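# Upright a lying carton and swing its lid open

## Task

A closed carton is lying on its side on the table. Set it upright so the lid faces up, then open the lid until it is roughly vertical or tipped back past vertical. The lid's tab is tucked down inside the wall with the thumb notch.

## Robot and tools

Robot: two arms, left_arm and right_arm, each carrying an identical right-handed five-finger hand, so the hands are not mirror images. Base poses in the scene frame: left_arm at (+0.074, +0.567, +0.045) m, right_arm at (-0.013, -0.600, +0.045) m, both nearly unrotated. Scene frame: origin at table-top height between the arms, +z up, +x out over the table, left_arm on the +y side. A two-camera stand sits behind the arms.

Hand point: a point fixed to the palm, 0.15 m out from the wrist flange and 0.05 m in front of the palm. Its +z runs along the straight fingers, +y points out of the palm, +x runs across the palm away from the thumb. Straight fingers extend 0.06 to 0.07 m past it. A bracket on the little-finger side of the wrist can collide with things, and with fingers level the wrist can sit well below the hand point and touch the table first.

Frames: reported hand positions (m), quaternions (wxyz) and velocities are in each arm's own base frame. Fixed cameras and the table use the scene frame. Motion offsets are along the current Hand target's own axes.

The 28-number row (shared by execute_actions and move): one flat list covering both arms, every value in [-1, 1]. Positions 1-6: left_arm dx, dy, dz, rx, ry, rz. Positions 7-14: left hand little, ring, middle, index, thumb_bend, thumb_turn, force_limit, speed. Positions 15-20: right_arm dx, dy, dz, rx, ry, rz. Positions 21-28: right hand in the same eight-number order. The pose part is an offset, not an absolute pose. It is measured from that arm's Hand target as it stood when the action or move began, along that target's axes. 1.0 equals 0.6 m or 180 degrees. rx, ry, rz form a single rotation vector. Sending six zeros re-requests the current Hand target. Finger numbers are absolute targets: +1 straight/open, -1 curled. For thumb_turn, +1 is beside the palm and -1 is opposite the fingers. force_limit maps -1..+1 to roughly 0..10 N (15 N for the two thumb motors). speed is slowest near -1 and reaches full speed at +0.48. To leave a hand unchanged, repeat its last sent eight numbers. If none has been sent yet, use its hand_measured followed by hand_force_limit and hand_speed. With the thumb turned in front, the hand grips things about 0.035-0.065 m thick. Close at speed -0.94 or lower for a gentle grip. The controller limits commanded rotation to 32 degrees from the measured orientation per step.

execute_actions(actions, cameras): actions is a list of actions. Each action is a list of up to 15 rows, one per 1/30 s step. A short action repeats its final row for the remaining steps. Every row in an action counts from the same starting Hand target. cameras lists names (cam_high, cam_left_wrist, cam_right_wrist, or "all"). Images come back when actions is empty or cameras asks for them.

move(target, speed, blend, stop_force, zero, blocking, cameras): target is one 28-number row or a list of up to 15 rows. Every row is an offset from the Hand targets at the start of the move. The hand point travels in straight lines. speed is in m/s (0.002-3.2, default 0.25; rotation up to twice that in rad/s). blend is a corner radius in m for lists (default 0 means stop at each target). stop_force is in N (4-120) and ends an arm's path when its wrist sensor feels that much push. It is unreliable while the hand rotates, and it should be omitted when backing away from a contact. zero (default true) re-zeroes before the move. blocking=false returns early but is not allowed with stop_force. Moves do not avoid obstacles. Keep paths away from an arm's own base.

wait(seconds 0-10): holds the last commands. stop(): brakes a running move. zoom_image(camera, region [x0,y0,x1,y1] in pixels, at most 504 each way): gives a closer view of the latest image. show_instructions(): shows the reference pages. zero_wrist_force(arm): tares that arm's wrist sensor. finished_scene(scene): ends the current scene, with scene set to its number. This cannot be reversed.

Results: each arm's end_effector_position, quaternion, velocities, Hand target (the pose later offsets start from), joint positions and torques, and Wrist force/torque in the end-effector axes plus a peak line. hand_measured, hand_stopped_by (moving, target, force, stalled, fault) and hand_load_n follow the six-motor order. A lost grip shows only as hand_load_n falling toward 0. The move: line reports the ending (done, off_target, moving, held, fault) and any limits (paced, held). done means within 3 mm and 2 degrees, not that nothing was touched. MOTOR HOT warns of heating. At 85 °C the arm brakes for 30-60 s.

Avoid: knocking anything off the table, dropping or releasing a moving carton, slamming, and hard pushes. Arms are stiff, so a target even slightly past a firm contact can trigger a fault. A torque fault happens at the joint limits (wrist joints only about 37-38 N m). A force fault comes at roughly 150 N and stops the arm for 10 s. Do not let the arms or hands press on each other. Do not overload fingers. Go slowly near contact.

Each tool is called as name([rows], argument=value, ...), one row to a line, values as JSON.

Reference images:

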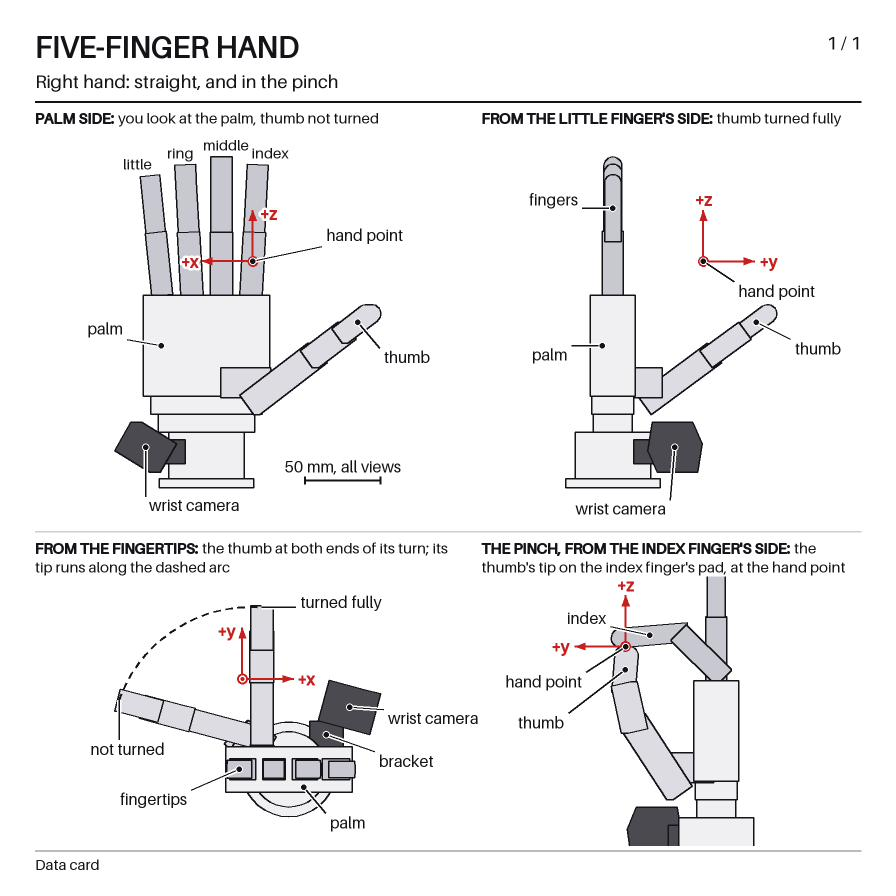

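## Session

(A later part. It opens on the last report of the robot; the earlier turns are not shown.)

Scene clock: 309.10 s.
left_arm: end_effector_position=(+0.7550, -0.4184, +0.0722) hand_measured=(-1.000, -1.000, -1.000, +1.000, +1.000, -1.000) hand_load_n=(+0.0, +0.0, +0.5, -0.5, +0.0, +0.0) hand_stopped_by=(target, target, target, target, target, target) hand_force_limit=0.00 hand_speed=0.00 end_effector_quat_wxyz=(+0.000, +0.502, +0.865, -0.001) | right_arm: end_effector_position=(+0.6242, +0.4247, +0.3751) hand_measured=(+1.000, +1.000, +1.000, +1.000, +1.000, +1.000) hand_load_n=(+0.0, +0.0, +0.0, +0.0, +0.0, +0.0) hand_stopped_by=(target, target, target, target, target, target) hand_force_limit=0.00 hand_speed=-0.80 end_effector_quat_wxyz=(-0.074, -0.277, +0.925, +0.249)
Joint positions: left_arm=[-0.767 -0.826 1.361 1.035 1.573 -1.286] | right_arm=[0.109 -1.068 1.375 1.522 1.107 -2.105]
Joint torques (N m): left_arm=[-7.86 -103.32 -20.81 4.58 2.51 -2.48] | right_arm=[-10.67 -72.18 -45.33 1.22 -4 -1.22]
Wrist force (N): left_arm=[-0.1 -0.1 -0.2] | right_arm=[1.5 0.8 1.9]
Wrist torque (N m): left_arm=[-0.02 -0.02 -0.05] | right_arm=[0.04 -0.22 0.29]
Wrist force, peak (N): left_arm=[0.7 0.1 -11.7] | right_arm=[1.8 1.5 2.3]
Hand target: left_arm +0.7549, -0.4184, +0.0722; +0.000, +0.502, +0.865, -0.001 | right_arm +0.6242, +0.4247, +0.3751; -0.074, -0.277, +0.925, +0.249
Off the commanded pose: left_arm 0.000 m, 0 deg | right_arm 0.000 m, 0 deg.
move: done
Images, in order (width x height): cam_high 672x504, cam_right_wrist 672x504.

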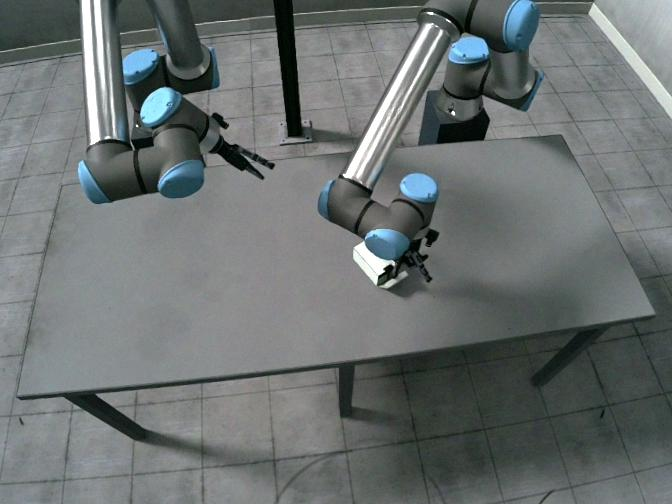

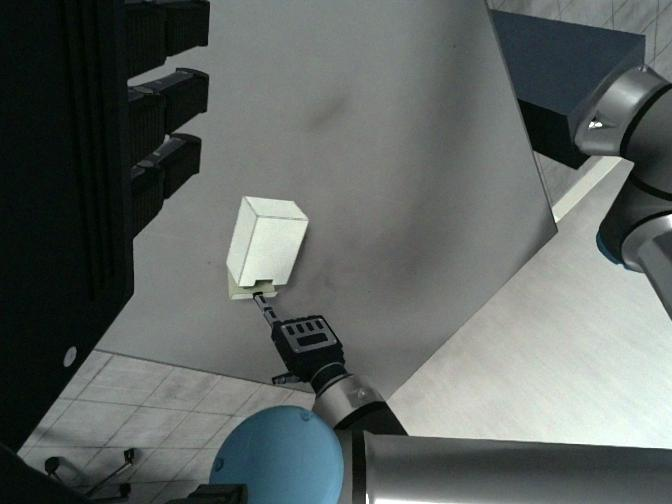

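move([
  [0,0.05,0.03,0,0,0,-1,-1,-1,1,1,-1,0,0,0,0,0,0,0,0,1,1,1,1,1,1,0,-0.8],
  [0,0.07,0.064,0,0,0,-1,-1,-1,1,1,-1,0,0,0,0,0,0,0,0,1,1,1,1,1,1,0,-0.8],
  [0,0.12,0.068,0,0,0,-1,-1,-1,1,1,-1,0,0,0,0,0,0,0,0,1,1,1,1,1,1,0,-0.8],
], speed=0.06, cameras=["cam_high","cam_right_wrist"])

zoom_image(camera="cam_right_wrist", region=[200, 180, 350, 330])

zoom_image(camera="cam_high", region=[340, 220, 460, 320])

Scene clock: 381.90 s.
left_arm: end_effector_position=(+0.8175, -0.3827, +0.0313) hand_measured=(-1.000, -1.000, -1.000, +1.000, +1.000, -1.000) hand_load_n=(+0.0, +0.0, +0.0, +0.0, -0.5, +0.0) hand_stopped_by=(target, target, target, target, target, target) hand_force_limit=0.00 hand_speed=0.00 end_effector_quat_wxyz=(+0.000, +0.502, +0.865, -0.001) end_effector_velocity=(-0.003, -0.001, +0.000) end_effector_angular_velocity=(+0.000, +0.001, +0.001) | right_arm: end_effector_position=(+0.6242, +0.4247, +0.3751) hand_measured=(+1.000, +1.000, +1.000, +1.000, +1.000, +1.000) hand_load_n=(+0.0, +0.0, +0.0, +0.0, +0.0, +0.0) hand_stopped_by=(target, target, target, target, target, target) hand_force_limit=0.00 hand_speed=-0.80 end_effector_quat_wxyz=(-0.074, -0.277, +0.925, +0.249)
Joint positions: left_arm=[-0.683 -0.735 1.274 1.032 1.573 -1.202] | right_arm=[0.109 -1.068 1.375 1.522 1.107 -2.105]
Joint velocities: left_arm=[-0.004 -0.003 0.006 -0.003 0 -0.005] | right_arm=[within noise]
Joint torques (N m): left_arm=[-12.23 -108.9 -21.36 2.17 2.34 -2.34] | right_arm=[-10.19 -74.32 -45.94 1.81 -3.79 -0.55]
Wrist force (N): left_arm=[-0.3 -0.2 -0.3] | right_arm=[1.6 1.1 1.9]
Wrist torque (N m): left_arm=[0.02 0.03 -0.05] | right_arm=[0.09 -0.24 0.30]
Wrist force, peak (N): left_arm=[-0.7 -1.3 -1.0] | right_arm=[2.0 1.0 2.3]
Hand target: left_arm +0.8174, -0.3828, +0.0313; +0.000, +0.502, +0.865, -0.001 | right_arm +0.6242, +0.4247, +0.3751; -0.074, -0.277, +0.925, +0.249
Off the commanded pose: left_arm 0.000 m, 0 deg | right_arm 0.000 m, 0 deg.
move: done
Images, in order (width x height): cam_high 672x504, cam_right_wrist 672x504.

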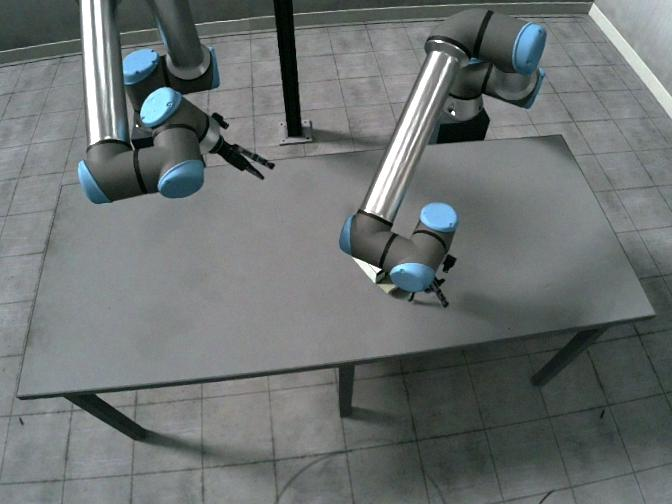

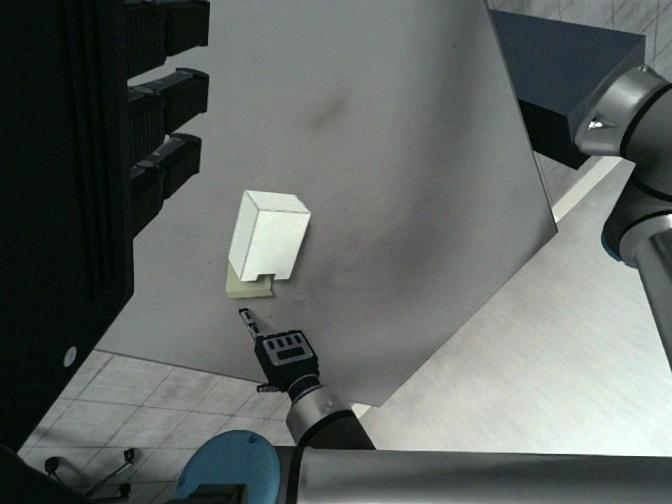

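Scaled by 3.360.

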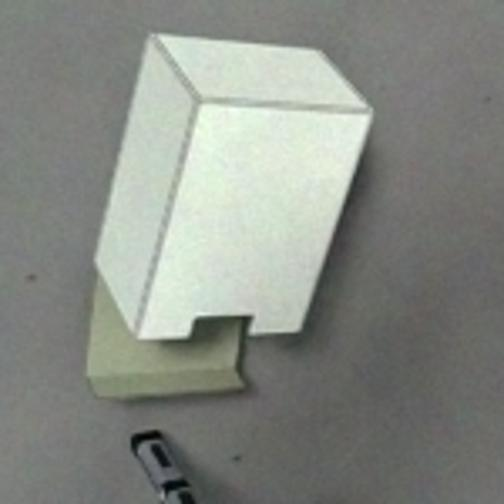

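Scaled by 4.200.

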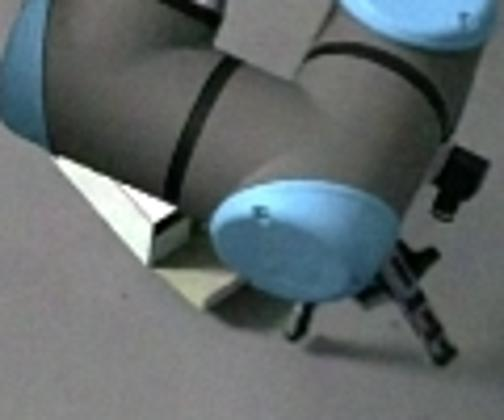

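move([
  [0,0.02,-0.2,0,0,0,-1,-1,-1,0,0.35,-1,0,0,0,0,0,0,0,0,1,1,1,1,1,1,0,-0.8],
  [0,-0.15,-0.28,0,0,0.99,-1,-1,-1,0,0.35,-1,0,0,0,0,0,0,0,0,1,1,1,1,1,1,0,-0.8],
], speed=0.6, blend=0.03, cameras=["all"])

zoom_image(camera="cam_right_wrist", region=[180, 160, 350, 330])

zoom_image(camera="cam_high", region=[340, 200, 460, 320])

Scene clock: 403.70 s.
left_arm: end_effector_position=(+0.7393, -0.4272, +0.1994) hand_measured=(-1.000, -1.000, -1.000, +0.000, +0.444, -1.000) hand_load_n=(+0.0, +0.0, -1.0, +0.0, +10.0, +4.0) hand_stopped_by=(target, target, target, target, force, target) hand_force_limit=0.00 hand_speed=0.00 end_effector_quat_wxyz=(+0.001, +0.873, -0.488, +0.000) | right_arm: end_effector_position=(+0.6242, +0.4247, +0.3751) hand_measured=(+1.000, +1.000, +1.000, +1.000, +1.000, +1.000) hand_load_n=(+0.0, +0.0, +0.0, +0.0, +0.0, +0.0) hand_stopped_by=(target, target, target, target, target, target) hand_force_limit=0.00 hand_speed=-0.80 end_effector_quat_wxyz=(-0.074, -0.277, +0.925, +0.249)
Joint positions: left_arm=[-0.674 -0.733 0.951 1.351 1.573 1.917] | right_arm=[0.109 -1.068 1.375 1.522 1.107 -2.105]
Joint torques (N m): left_arm=[11.09 -115.15 -26.73 2.07 1.58 1.13] | right_arm=[-10.82 -75.51 -45.3 1.75 -4.02 -0.32]
Wrist force (N): left_arm=[-0.3 -0.1 -0.3] | right_arm=[1.7 1.1 1.7]
Wrist torque (N m): left_arm=[0.02 0.03 -0.03] | right_arm=[0.09 -0.24 0.31]
Wrist force, peak (N): left_arm=[0.0 0.1 -3.9] | right_arm=[1.9 1.3 2.1]
Hand target: left_arm +0.7393, -0.4271, +0.1994; +0.001, +0.873, -0.488, +0.000 | right_arm +0.6242, +0.4247, +0.3751; -0.074, -0.277, +0.925, +0.249
Off the commanded pose: left_arm 0.000 m, 0 deg | right_arm 0.000 m, 0 deg.
move: done

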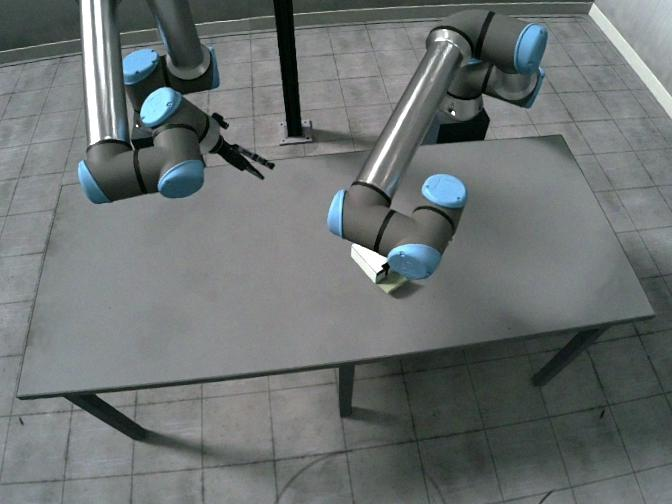

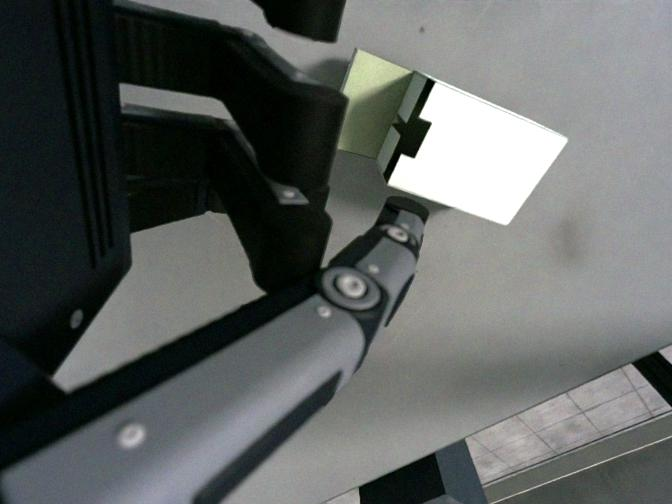

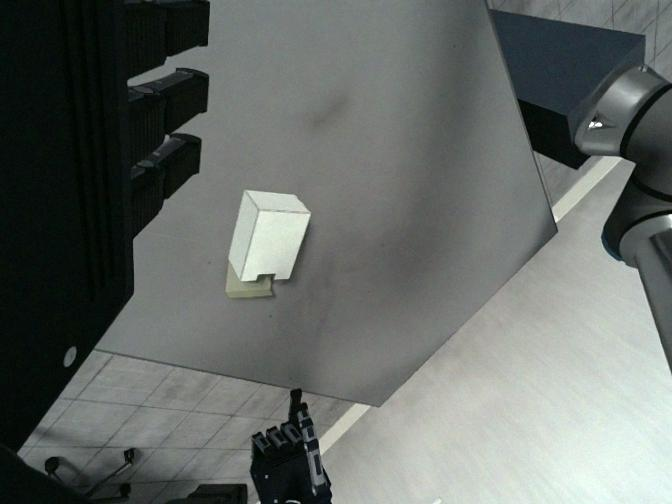

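Scaled by 2.965.

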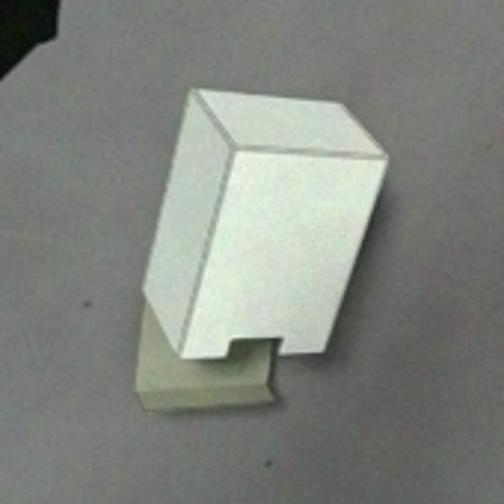

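Scaled by 4.200.

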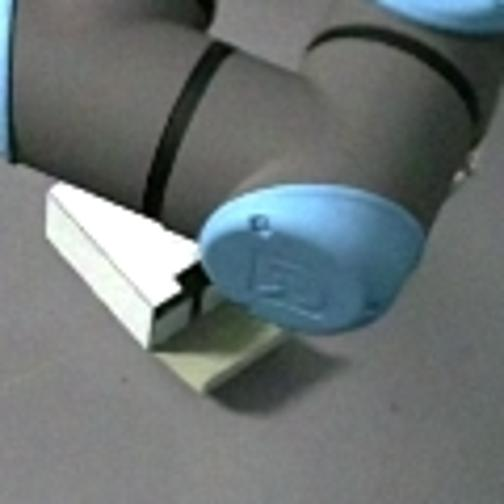

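move(target=[0,0.03,0.21,0,0,0,-1,-1,0.05,0.05,0.3,-1,0,0,0,0,0,0,0,0,1,1,1,1,1,1,0,-0.8], speed=0.25, cameras=["all"])

zoom_image(camera="cam_right_wrist", region=[180, 160, 350, 330])

zoom_image(camera="cam_left_wrist", region=[220, 40, 540, 360])

Scene clock: 429.93 s.
left_arm: end_effector_position=(+0.7239, -0.4368, +0.0735) hand_measured=(-1.000, -1.000, -0.974, +0.050, +0.444, -1.000) hand_load_n=(+0.0, +0.0, -15.0, +0.0, +10.5, +5.0) hand_stopped_by=(target, target, stalled, target, force, target) hand_force_limit=0.00 hand_speed=0.00 end_effector_quat_wxyz=(+0.001, +0.873, -0.488, +0.000) | right_arm: end_effector_position=(+0.6242, +0.4247, +0.3751) hand_measured=(+1.000, +1.000, +1.000, +1.000, +1.000, +1.000) hand_load_n=(+0.0, +0.0, +0.0, +0.0, +0.0, +0.0) hand_stopped_by=(target, target, target, target, target, target) hand_force_limit=0.00 hand_speed=-0.80 end_effector_quat_wxyz=(-0.074, -0.277, +0.925, +0.249)
Joint positions: left_arm=[-0.693 -0.676 1.077 1.169 1.573 1.898] | right_arm=[0.109 -1.068 1.375 1.522 1.107 -2.105]
Joint torques (N m): left_arm=[10.83 -99.01 -35.85 3.13 0.64 1.19] | right_arm=[-10.67 -77.33 -45.96 1.86 -3.66 -0.64]
Wrist force (N): left_arm=[0.0 0.3 -0.6] | right_arm=[1.2 1.2 1.7]
Wrist torque (N m): left_arm=[0.10 -0.03 0.32] | right_arm=[0.11 -0.18 0.28]
Wrist force, peak (N): left_arm=[0.2 -0.4 -3.1] | right_arm=[2.0 1.4 1.8]
Hand target: left_arm +0.7239, -0.4368, +0.0734; +0.001, +0.873, -0.488, +0.000 | right_arm +0.6242, +0.4247, +0.3751; -0.074, -0.277, +0.925, +0.249
Off the commanded pose: left_arm 0.000 m, 0 deg | right_arm 0.000 m, 0 deg.
move: done

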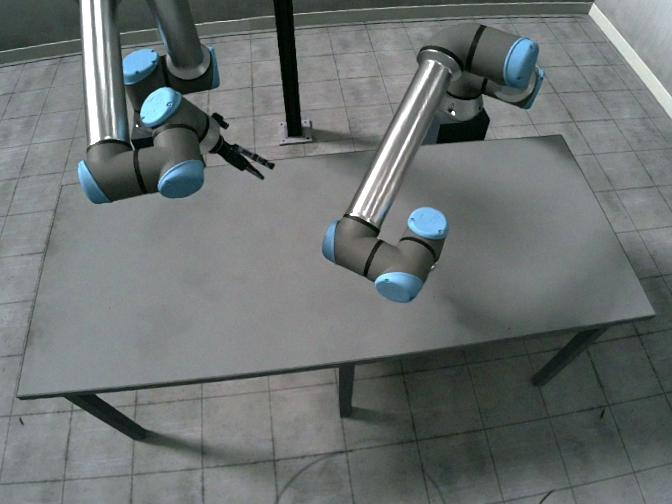

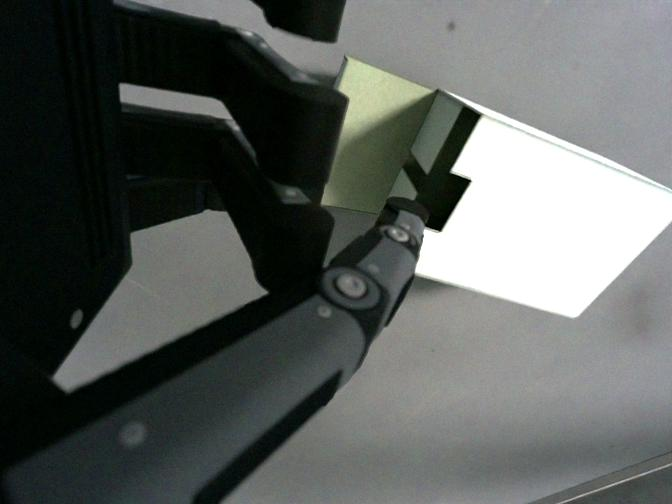

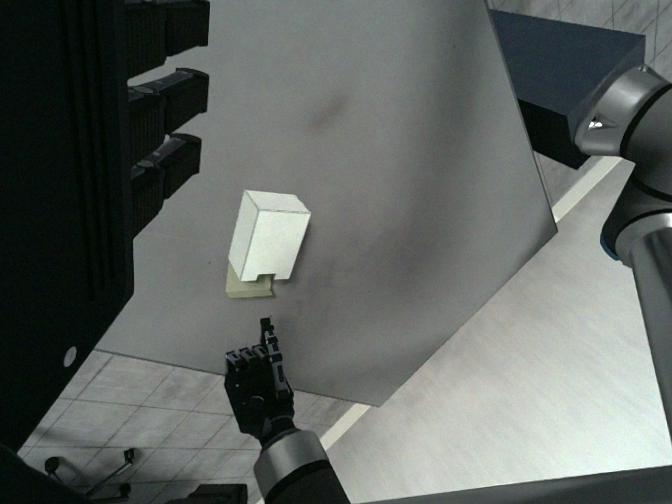

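Scaled by 2.965.

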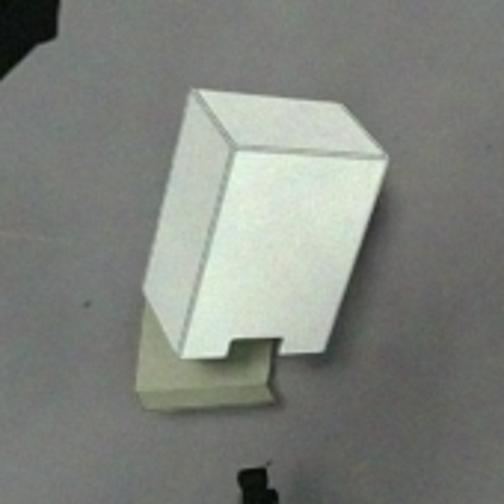

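Scaled by 1.575.

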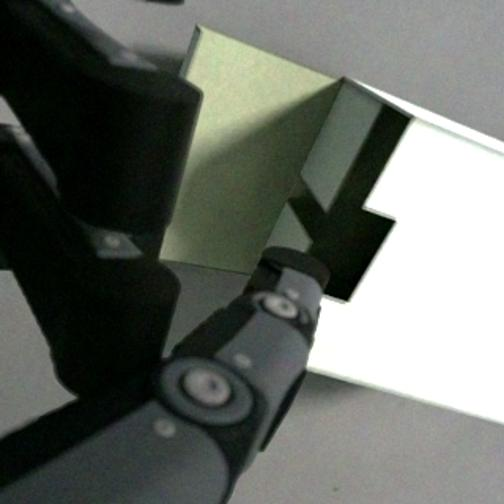

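execute_actions([
  [[0,0,0,0,0,0,-1,-1,-0.974,0.05,1,-1,0,0.3,0,0,0,0,0,0,1,1,1,1,1,1,0,-0.8]],
  [[0,0,0,0,0,0,-1,-1,0.05,0.05,1,-1,0,0.3,0,0,0,0,0,0,1,1,1,1,1,1,0,-0.8]],
])

move(target=[0,0.02,0.087,0,0,0,-1,-1,0.05,0.05,0.35,-1,0,0.3,0,0,0,0,0,0,1,1,1,1,1,1,0,-0.8], speed=0.15, cameras=["cam_left_wrist","cam_right_wrist"])

zoom_image(camera="cam_right_wrist", region=[180, 160, 350, 330])

Scene clock: 447.37 s.
left_arm: end_effector_position=(+0.7239, -0.4368, +0.0734) hand_measured=(-1.000, -1.000, +0.050, +0.050, +1.000, -1.000) hand_load_n=(+0.0, +0.0, +0.0, +0.0, +0.0, +0.0) hand_stopped_by=(target, target, target, target, target, target) hand_force_limit=0.00 hand_speed=0.30 end_effector_quat_wxyz=(+0.001, +0.873, -0.488, +0.000) | right_arm: end_effector_position=(+0.6242, +0.4247, +0.3751) hand_measured=(+1.000, +1.000, +1.000, +1.000, +1.000, +1.000) hand_load_n=(+0.0, +0.0, +0.0, +0.0, +0.0, +0.0) hand_stopped_by=(target, target, target, target, target, target) hand_force_limit=0.00 hand_speed=-0.80 end_effector_quat_wxyz=(-0.074, -0.277, +0.925, +0.249)
Joint positions: left_arm=[-0.693 -0.676 1.077 1.169 1.573 1.898] | right_arm=[0.109 -1.068 1.375 1.522 1.107 -2.105]
Joint torques (N m): left_arm=[13.14 -92.46 -26.74 2.02 -0.65 1.03] | right_arm=[-10.69 -74.4 -44.9 1.86 -3.84 -0.5]
Wrist force (N): left_arm=[0.3 -0.1 -0.3] | right_arm=[1.7 1.3 2.0]
Wrist torque (N m): left_arm=[0.03 -0.08 0.32] | right_arm=[0.11 -0.26 0.31]
Wrist force, peak (N): left_arm=[0.5 0.3 -0.9] | right_arm=[2.0 1.2 2.0]
Hand target: left_arm +0.7239, -0.4368, +0.0734; +0.001, +0.873, -0.488, +0.000 | right_arm +0.6242, +0.4247, +0.3751; -0.074, -0.277, +0.925, +0.249
Off the commanded pose: left_arm 0.000 m, 0 deg | right_arm 0.000 m, 0 deg.

Scene clock: 448.13 s.
left_arm: end_effector_position=(+0.7136, -0.4432, +0.0212) hand_measured=(-1.000, -1.000, +0.050, +0.050, +0.350, -1.000) hand_load_n=(+0.5, +0.0, +0.0, +0.0, +0.0, +0.0) hand_stopped_by=(target, target, target, target, target, target) hand_force_limit=0.00 hand_speed=0.30 end_effector_quat_wxyz=(+0.001, +0.873, -0.488, +0.000) | right_arm: end_effector_position=(+0.6242, +0.4247, +0.3751) hand_measured=(+1.000, +1.000, +1.000, +1.000, +1.000, +1.000) hand_load_n=(+0.0, +0.0, +0.5, +0.0, +0.0, +0.0) hand_stopped_by=(target, target, target, target, target, target) hand_force_limit=0.00 hand_speed=-0.80 end_effector_quat_wxyz=(-0.074, -0.277, +0.925, +0.249)
Joint positions: left_arm=[-0.706 -0.645 1.119 1.096 1.573 1.885] | right_arm=[0.109 -1.068 1.375 1.522 1.107 -2.105]
Joint torques (N m): left_arm=[10.6 -115.06 -43.95 7.97 -0.76 1.01] | right_arm=[-10.23 -75.5 -45.56 2.05 -3.94 -0.35]
Wrist force (N): left_arm=[0.4 -0.1 -0.6] | right_arm=[1.6 1.3 2.1]
Wrist torque (N m): left_arm=[0.04 -0.09 0.34] | right_arm=[0.11 -0.24 0.31]
Wrist force, peak (N): left_arm=[0.0 -0.3 -1.9] | right_arm=[1.7 1.2 2.1]
Hand target: left_arm +0.7137, -0.4432, +0.0212; +0.001, +0.873, -0.488, +0.000 | right_arm +0.6242, +0.4247, +0.3751; -0.074, -0.277, +0.925, +0.249
Off the commanded pose: left_arm 0.000 m, 0 deg | right_arm 0.000 m, 0 deg.
move: done
Images, in order (width x height): cam_left_wrist 672x504, cam_right_wrist 672x504.

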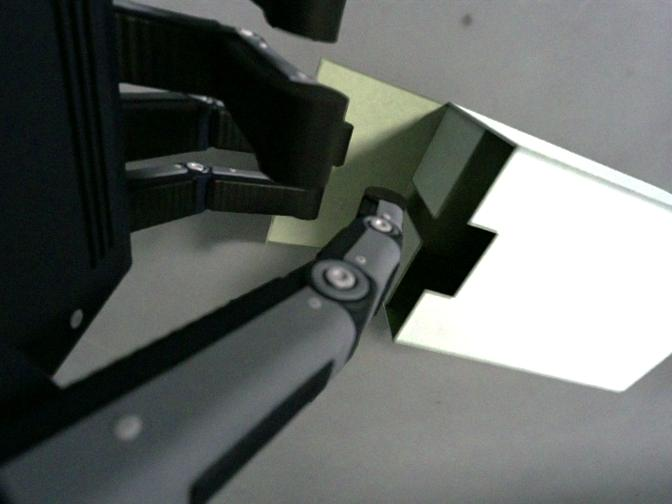

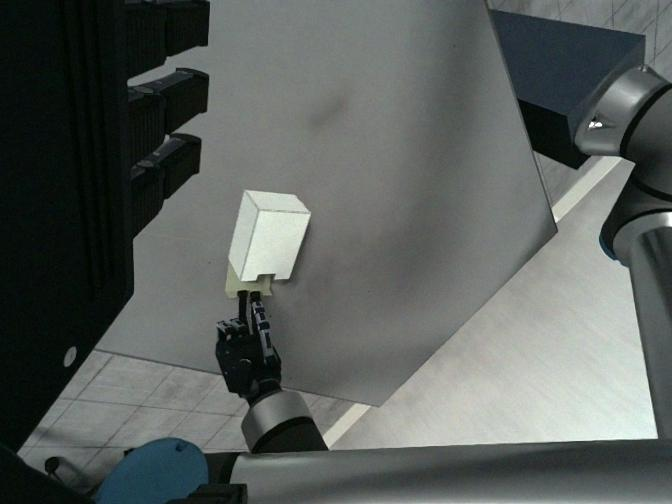

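Scaled by 2.965.

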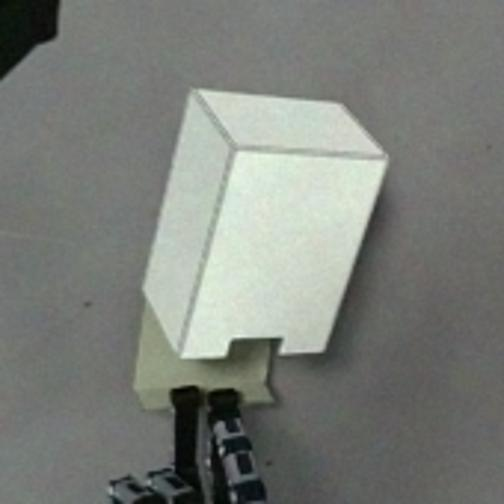

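move(target=[-0.03,0,0.003,0,0,0,-1,-1,0.05,0.05,0.35,-1,0,0.3,0,0,0,0,0,0,1,1,1,1,1,1,0,-0.8], speed=0.1)

move(target=[0,0.075,0,0,0,0,-1,-1,0.05,0.05,0.35,-1,0,0.3,0,0,0,0,0,0,1,1,1,1,1,1,0,-0.8], speed=0.04, stop_force=4, cameras=["cam_left_wrist","cam_right_wrist"])

zoom_image(camera="cam_right_wrist", region=[180, 160, 350, 330])

Scene clock: 467.27 s.
left_arm: end_effector_position=(+0.7043, -0.4277, +0.0194) hand_measured=(-1.000, -1.000, +0.050, +0.050, +0.350, -1.000) hand_load_n=(+0.0, +0.0, +0.0, +0.0, +0.0, +0.0) hand_stopped_by=(target, target, target, target, target, target) hand_force_limit=0.00 hand_speed=0.30 end_effector_quat_wxyz=(+0.001, +0.873, -0.488, +0.000) | right_arm: end_effector_position=(+0.6242, +0.4247, +0.3751) hand_measured=(+1.000, +1.000, +1.000, +1.000, +1.000, +1.000) hand_load_n=(+0.0, +0.0, +0.0, +0.0, +0.0, +0.0) hand_stopped_by=(target, target, target, target, target, target) hand_force_limit=0.00 hand_speed=-0.80 end_effector_quat_wxyz=(-0.074, -0.277, +0.925, +0.249)
Joint positions: left_arm=[-0.7 -0.669 1.169 1.07 1.573 1.891] | right_arm=[0.109 -1.068 1.375 1.522 1.107 -2.105]
Joint torques (N m): left_arm=[-6.23 -90.56 -44.36 7.91 -0.05 -2.12] | right_arm=[-9.44 -75.82 -45.63 1.91 -3.65 -0.23]
Wrist force (N): left_arm=[0.3 -0.3 -0.6] | right_arm=[1.7 1.2 2.0]
Wrist torque (N m): left_arm=[0.01 -0.06 0.33] | right_arm=[0.09 -0.25 0.31]
Wrist force, peak (N): left_arm=[1.0 0.0 -0.5] | right_arm=[2.0 1.2 2.1]
Hand target: left_arm +0.7043, -0.4278, +0.0194; +0.001, +0.873, -0.488, +0.000 | right_arm +0.6242, +0.4247, +0.3751; -0.074, -0.277, +0.925, +0.249
Off the commanded pose: left_arm 0.000 m, 0 deg | right_arm 0.000 m, 0 deg.
move: done

Scene clock: 469.47 s.
left_arm: end_effector_position=(+0.6659, -0.4514, +0.0195) hand_measured=(-1.000, -1.000, +0.050, +0.050, +0.350, -1.000) hand_load_n=(+0.0, +0.0, +0.0, +0.0, +0.0, +0.0) hand_stopped_by=(target, target, target, target, target, target) hand_force_limit=0.00 hand_speed=0.30 end_effector_quat_wxyz=(+0.001, +0.873, -0.488, +0.000) | right_arm: end_effector_position=(+0.6242, +0.4247, +0.3751) hand_measured=(+1.000, +1.000, +1.000, +1.000, +1.000, +1.000) hand_load_n=(+0.0, +0.0, +0.0, +0.0, +0.0, +0.0) hand_stopped_by=(target, target, target, target, target, target) hand_force_limit=0.00 hand_speed=-0.80 end_effector_quat_wxyz=(-0.074, -0.277, +0.925, +0.249)
Joint positions: left_arm=[-0.75 -0.702 1.234 1.038 1.573 1.841] | right_arm=[0.109 -1.068 1.375 1.522 1.107 -2.105]
Joint torques (N m): left_arm=[12.27 -87.83 -43.92 7.97 -0.73 0.68] | right_arm=[-10.4 -77.6 -45.54 2.02 -3.64 -0.25]
Wrist force (N): left_arm=[0.3 0.0 -0.2] | right_arm=[1.6 1.3 1.9]
Wrist torque (N m): left_arm=[0.03 -0.07 0.36] | right_arm=[0.11 -0.23 0.30]
Wrist force, peak (N): left_arm=[-0.1 -0.9 -0.4] | right_arm=[1.7 1.4 2.2]
Hand target: left_arm +0.6659, -0.4514, +0.0195; +0.001, +0.873, -0.488, +0.000 | right_arm +0.6242, +0.4247, +0.3751; -0.074, -0.277, +0.925, +0.249
Off the commanded pose: left_arm 0.000 m, 0 deg | right_arm 0.000 m, 0 deg.
move: done
Images, in order (width x height): cam_left_wrist 672x504, cam_right_wrist 672x504.

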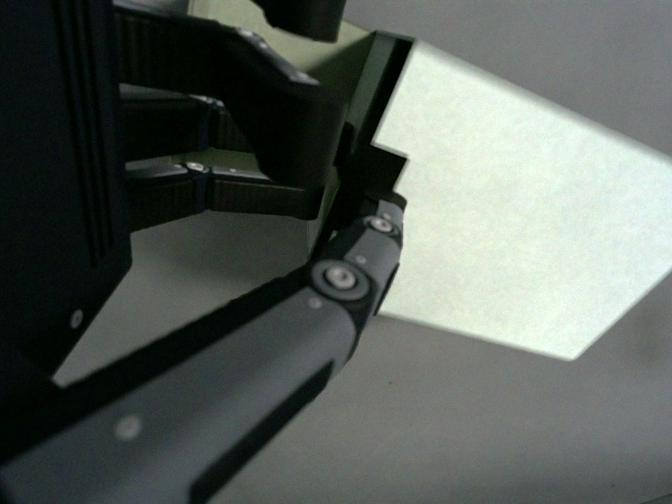

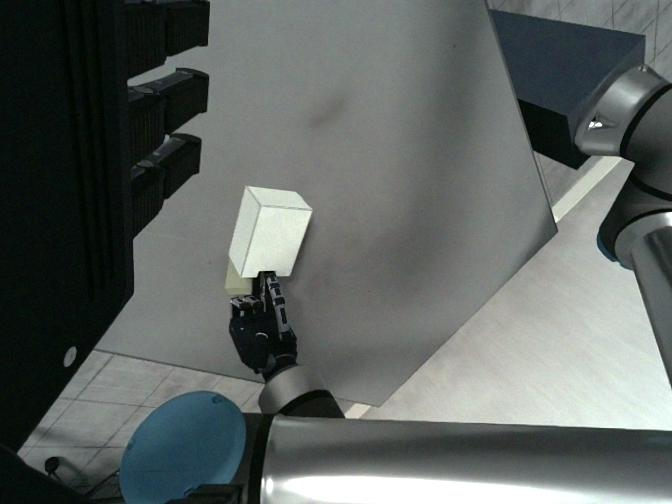

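Scaled by 2.965.

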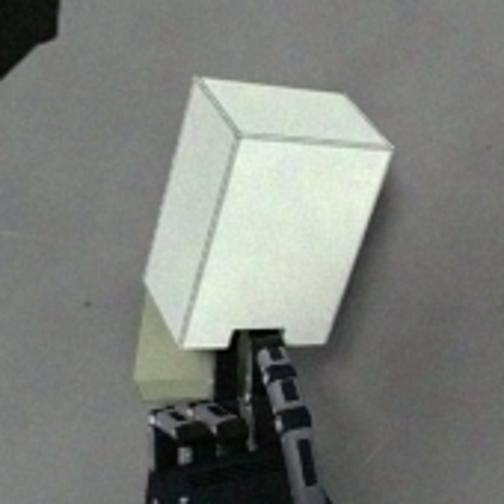

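move(target=[0,0.028,0,0,0,0,-1,-1,0.05,0.05,0.35,-1,0,0.3,0,0,0,0,0,0,1,1,1,1,1,1,0,-0.8], speed=0.04, stop_force=4, cameras=["cam_left_wrist","cam_right_wrist"])

zoom_image(camera="cam_right_wrist", region=[180, 160, 350, 330])

Scene clock: 481.93 s.
left_arm: end_effector_position=(+0.6516, -0.4602, +0.0195) hand_measured=(-1.000, -1.000, +0.050, +0.050, +0.350, -1.000) hand_load_n=(+0.0, +0.0, +0.0, +0.0, +0.0, +0.0) hand_stopped_by=(target, target, target, target, target, target) hand_force_limit=0.00 hand_speed=0.30 end_effector_quat_wxyz=(+0.001, +0.873, -0.488, +0.000) | right_arm: end_effector_position=(+0.6242, +0.4247, +0.3751) hand_measured=(+1.000, +1.000, +1.000, +1.000, +1.000, +1.000) hand_load_n=(+0.0, +0.5, +0.0, +0.0, +0.0, +0.0) hand_stopped_by=(target, target, target, target, target, target) hand_force_limit=0.00 hand_speed=-0.80 end_effector_quat_wxyz=(-0.074, -0.277, +0.925, +0.249)
Joint positions: left_arm=[-0.77 -0.714 1.257 1.027 1.573 1.821] | right_arm=[0.109 -1.068 1.375 1.522 1.107 -2.105]
Joint torques (N m): left_arm=[12.33 -89.85 -41.57 7.33 -1.03 1.47] | right_arm=[-10.34 -76.63 -46.28 2.1 -3.53 -0.03]
Wrist force (N): left_arm=[-0.3 -0.4 -0.2] | right_arm=[1.8 1.1 1.8]
Wrist torque (N m): left_arm=[-0.04 0.03 0.30] | right_arm=[0.08 -0.26 0.31]
Wrist force, peak (N): left_arm=[-0.2 0.0 -0.8] | right_arm=[1.9 1.4 2.1]
Hand target: left_arm +0.6516, -0.4602, +0.0195; +0.001, +0.873, -0.488, +0.000 | right_arm +0.6242, +0.4247, +0.3751; -0.074, -0.277, +0.925, +0.249
Off the commanded pose: left_arm 0.000 m, 0 deg | right_arm 0.000 m, 0 deg.
move: done
Images, in order (width x height): cam_left_wrist 672x504, cam_right_wrist 672x504.

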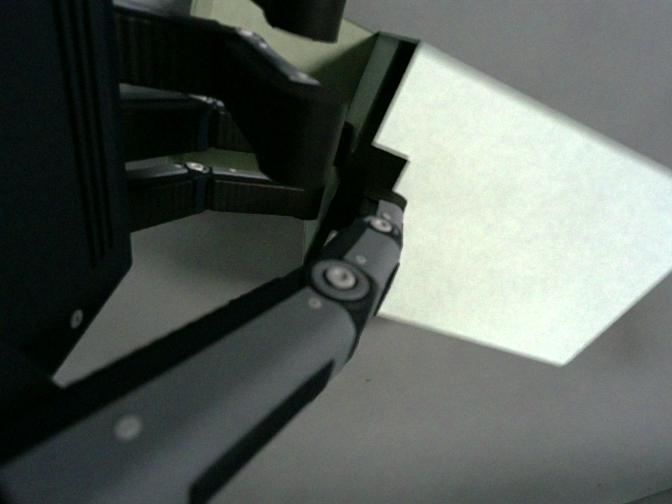

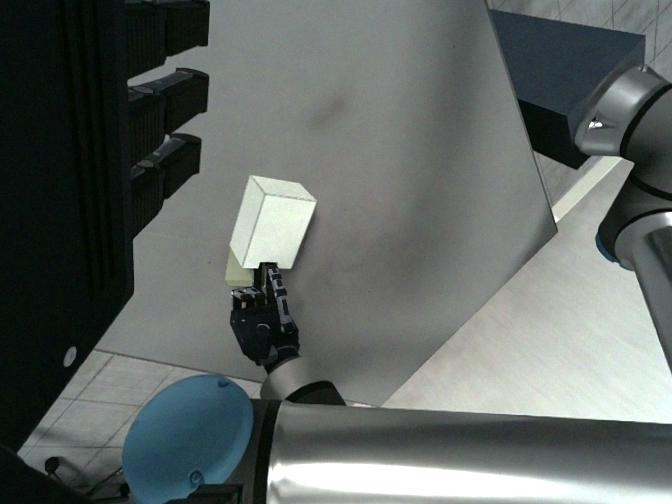

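Scaled by 2.965.

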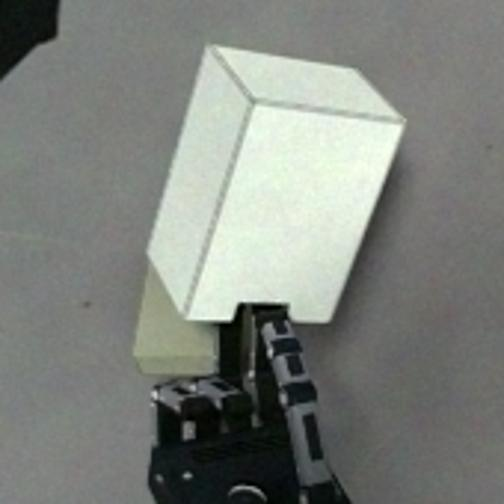

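move([
  [0,-0.012,0,0,0,0,-1,-1,0.15,0.15,0.65,-1,0,0.3,0,0,0,0,0,0,1,1,1,1,1,1,0,-0.8],
  [0,-0.012,-0.007,0,0,0,-1,-1,0.15,0.15,0.65,-1,0,0.3,0,0,0,0,0,0,1,1,1,1,1,1,0,-0.8],
], speed=0.06)

move(target=[0,0.04,0,0,0,0,-1,-1,0.15,0.15,0.65,-1,0,0.3,0,0,0,0,0,0,1,1,1,1,1,1,0,-0.8], speed=0.04, stop_force=4, cameras=["cam_left_wrist","cam_right_wrist"])

zoom_image(camera="cam_right_wrist", region=[180, 160, 350, 330])

Scene clock: 497.60 s.
left_arm: end_effector_position=(+0.6578, -0.4564, +0.0238) hand_measured=(-1.000, -1.000, +0.150, +0.150, +0.650, -1.000) hand_load_n=(+0.0, +0.0, +0.0, +0.0, +0.0, +0.0) hand_stopped_by=(target, target, target, target, target, target) hand_force_limit=0.00 hand_speed=0.30 end_effector_quat_wxyz=(+0.001, +0.873, -0.488, +0.000) | right_arm: end_effector_position=(+0.6242, +0.4247, +0.3751) hand_measured=(+1.000, +1.000, +1.000, +1.000, +1.000, +1.000) hand_load_n=(+0.0, +0.0, +0.0, +0.0, +0.0, +0.0) hand_stopped_by=(target, target, target, target, target, target) hand_force_limit=0.00 hand_speed=-0.80 end_effector_quat_wxyz=(-0.074, -0.277, +0.925, +0.249)
Joint positions: left_arm=[-0.761 -0.713 1.246 1.037 1.573 1.83] | right_arm=[0.109 -1.068 1.375 1.522 1.107 -2.105]
Joint torques (N m): left_arm=[-8.41 -83.25 -31.04 1.87 -0.3 -2.73] | right_arm=[-9.99 -76.57 -45.76 1.69 -3.54 0.24]
Wrist force (N): left_arm=[-0.1 -0.3 -0.4] | right_arm=[1.7 1.2 1.6]
Wrist torque (N m): left_arm=[-0.01 -0.01 0.32] | right_arm=[0.12 -0.25 0.31]
Wrist force, peak (N): left_arm=[0.0 0.2 -0.9] | right_arm=[2.0 1.2 2.2]
Hand target: left_arm +0.6577, -0.4564, +0.0237; +0.001, +0.873, -0.488, +0.000 | right_arm +0.6242, +0.4247, +0.3751; -0.074, -0.277, +0.925, +0.249
Off the commanded pose: left_arm 0.000 m, 0 deg | right_arm 0.000 m, 0 deg.
move: done

Scene clock: 499.27 s.
left_arm: end_effector_position=(+0.6373, -0.4690, +0.0237) hand_measured=(-1.000, -1.000, +0.150, +0.150, +0.650, -1.000) hand_load_n=(+0.0, +0.5, +0.0, +0.0, +0.0, +0.0) hand_stopped_by=(target, target, target, target, target, target) hand_force_limit=0.00 hand_speed=0.30 end_effector_quat_wxyz=(+0.001, +0.873, -0.488, +0.000) | right_arm: end_effector_position=(+0.6242, +0.4247, +0.3751) hand_measured=(+1.000, +1.000, +1.000, +1.000, +1.000, +1.000) hand_load_n=(+0.0, +0.0, +0.0, +0.0, +0.0, +0.0) hand_stopped_by=(target, target, target, target, target, target) hand_force_limit=0.00 hand_speed=-0.80 end_effector_quat_wxyz=(-0.074, -0.277, +0.925, +0.249)
Joint positions: left_arm=[-0.789 -0.729 1.276 1.022 1.573 1.801] | right_arm=[0.109 -1.068 1.375 1.522 1.107 -2.105]
Joint torques (N m): left_arm=[13.34 -85.68 -43.01 7.46 -1.16 1.62] | right_arm=[-11.9 -74.05 -45.55 1.7 -4 -0.17]
Wrist force (N): left_arm=[-0.1 0.0 -0.1] | right_arm=[1.7 1.0 1.9]
Wrist torque (N m): left_arm=[0.03 0.00 0.32] | right_arm=[0.08 -0.26 0.31]
Wrist force, peak (N): left_arm=[-0.6 0.5 0.0] | right_arm=[2.0 1.0 1.9]
Hand target: left_arm +0.6373, -0.4690, +0.0237; +0.001, +0.873, -0.488, +0.000 | right_arm +0.6242, +0.4247, +0.3751; -0.074, -0.277, +0.925, +0.249
Off the commanded pose: left_arm 0.000 m, 0 deg | right_arm 0.000 m, 0 deg.
move: done
Images, in order (width x height): cam_left_wrist 672x504, cam_right_wrist 672x504.

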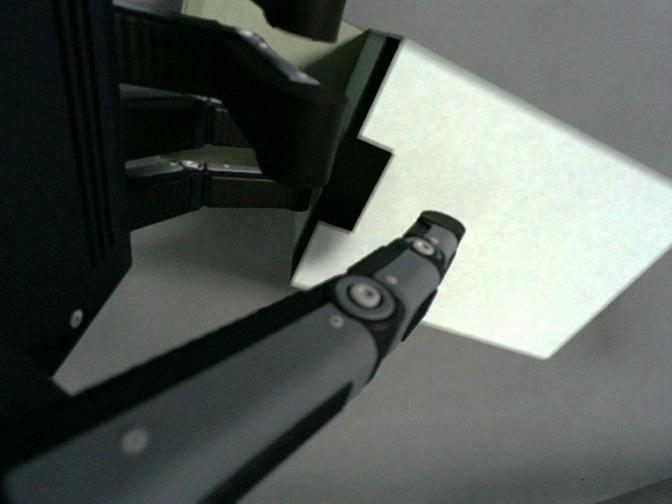

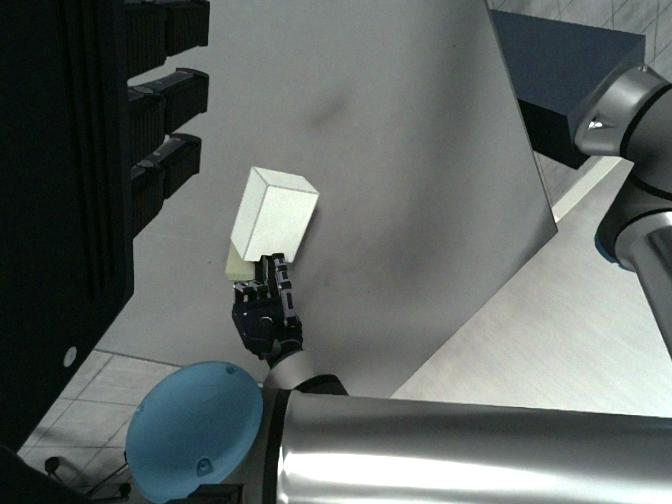

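Scaled by 2.965.

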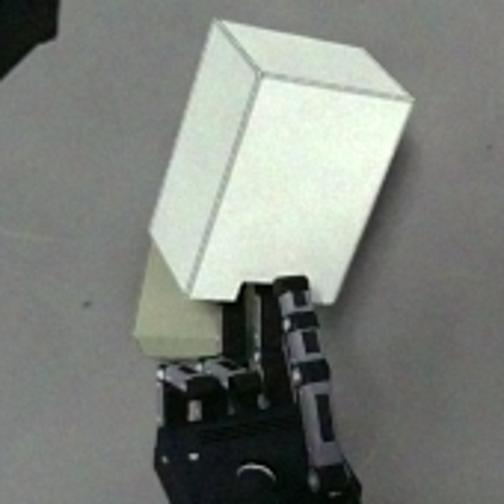

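execute_actions([
  [[0,0,0,0,0,0,-1,-1,-0.4,-0.4,-0.2,-1,-0.4,-0.92,0,0,0,0,0,0,1,1,1,1,1,1,0,-0.8]],
])

wait(seconds=4, cameras=["cam_left_wrist","cam_right_wrist"])

zoom_image(camera="cam_right_wrist", region=[180, 160, 350, 330])

Scene clock: 511.77 s.
left_arm: end_effector_position=(+0.6373, -0.4690, +0.0237) hand_measured=(-1.000, -1.000, -0.358, -0.342, +0.384, -1.000) hand_load_n=(+0.0, +0.0, +3.0, +3.0, +4.0, -1.0) hand_stopped_by=(target, target, force, force, force, target) hand_force_limit=-0.40 hand_speed=-0.92 end_effector_quat_wxyz=(+0.001, +0.873, -0.488, +0.000) | right_arm: end_effector_position=(+0.6242, +0.4247, +0.3751) hand_measured=(+1.000, +1.000, +1.000, +1.000, +1.000, +1.000) hand_load_n=(+0.0, +0.0, +0.0, +0.0, +0.0, +0.0) hand_stopped_by=(target, target, target, target, target, target) hand_force_limit=0.00 hand_speed=-0.80 end_effector_quat_wxyz=(-0.074, -0.277, +0.925, +0.249)
Joint positions: left_arm=[-0.789 -0.729 1.276 1.022 1.573 1.801] | right_arm=[0.109 -1.068 1.375 1.522 1.107 -2.105]
Joint torques (N m): left_arm=[12.4 -87.82 -43.14 7.34 -0.98 1.03] | right_arm=[-8.45 -74.56 -45.77 1.61 -3.92 -0.07]
Wrist force (N): left_arm=[-0.4 0.2 -0.3] | right_arm=[1.8 1.3 1.8]
Wrist torque (N m): left_arm=[0.05 0.07 0.30] | right_arm=[0.12 -0.26 0.32]
Wrist force, peak (N): left_arm=[0.0 -0.3 -0.7] | right_arm=[1.9 1.2 2.2]
Hand target: left_arm +0.6373, -0.4690, +0.0237; +0.001, +0.873, -0.488, +0.000 | right_arm +0.6242, +0.4247, +0.3751; -0.074, -0.277, +0.925, +0.249
Off the commanded pose: left_arm 0.000 m, 0 deg | right_arm 0.000 m, 0 deg.

Scene clock: 515.77 s.
left_arm: end_effector_position=(+0.6373, -0.4690, +0.0237) hand_measured=(-1.000, -1.000, -0.358, -0.342, +0.384, -1.000) hand_load_n=(+0.0, +0.0, +3.0, +3.0, +4.5, -1.0) hand_stopped_by=(target, target, force, force, force, target) hand_force_limit=-0.40 hand_speed=-0.92 end_effector_quat_wxyz=(+0.001, +0.873, -0.488, +0.000) | right_arm: end_effector_position=(+0.6242, +0.4247, +0.3751) hand_measured=(+1.000, +1.000, +1.000, +1.000, +1.000, +1.000) hand_load_n=(+0.0, +0.0, +0.0, +0.0, +0.0, +0.0) hand_stopped_by=(target, target, target, target, target, target) hand_force_limit=0.00 hand_speed=-0.80 end_effector_quat_wxyz=(-0.074, -0.277, +0.925, +0.249)
Joint positions: left_arm=[-0.789 -0.729 1.276 1.022 1.573 1.801] | right_arm=[0.109 -1.068 1.375 1.522 1.107 -2.105]
Joint torques (N m): left_arm=[13.76 -89.32 -42.36 6.98 -0.72 1.04] | right_arm=[-11.04 -75.97 -45.83 1.84 -3.78 0.03]
Wrist force (N): left_arm=[-0.5 -0.1 0.0] | right_arm=[1.5 1.1 1.8]
Wrist torque (N m): left_arm=[-0.03 0.06 0.29] | right_arm=[0.09 -0.22 0.29]
Wrist force, peak (N): left_arm=[-0.3 0.4 -0.6] | right_arm=[1.8 1.2 2.1]
Hand target: left_arm +0.6373, -0.4690, +0.0237; +0.001, +0.873, -0.488, +0.000 | right_arm +0.6242, +0.4247, +0.3751; -0.074, -0.277, +0.925, +0.249
Off the commanded pose: left_arm 0.000 m, 0 deg | right_arm 0.000 m, 0 deg.
wait: 4.00 s; at rest by 0.17 s
Images, in order (width x height): cam_left_wrist 672x504, cam_right_wrist 672x504.

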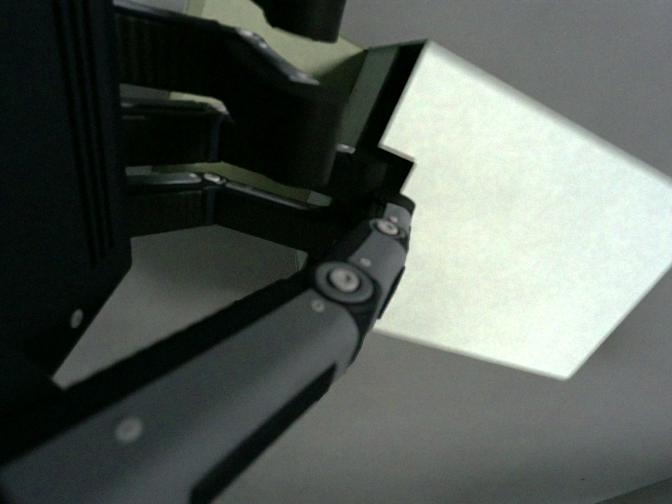

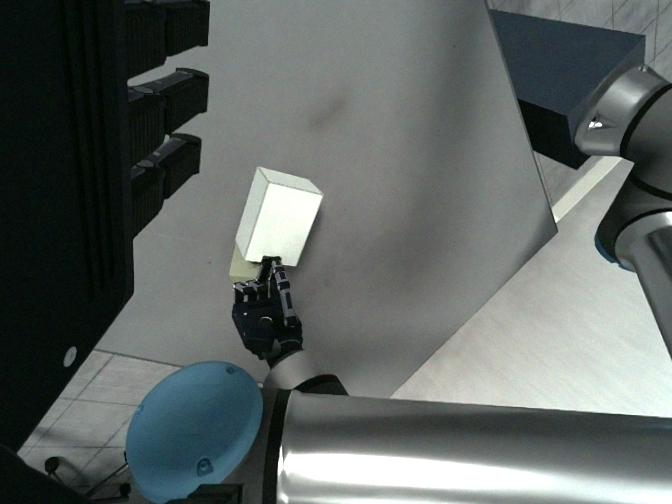

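Scaled by 2.965.

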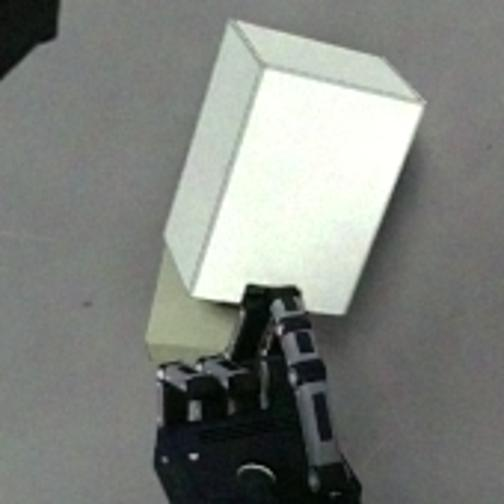

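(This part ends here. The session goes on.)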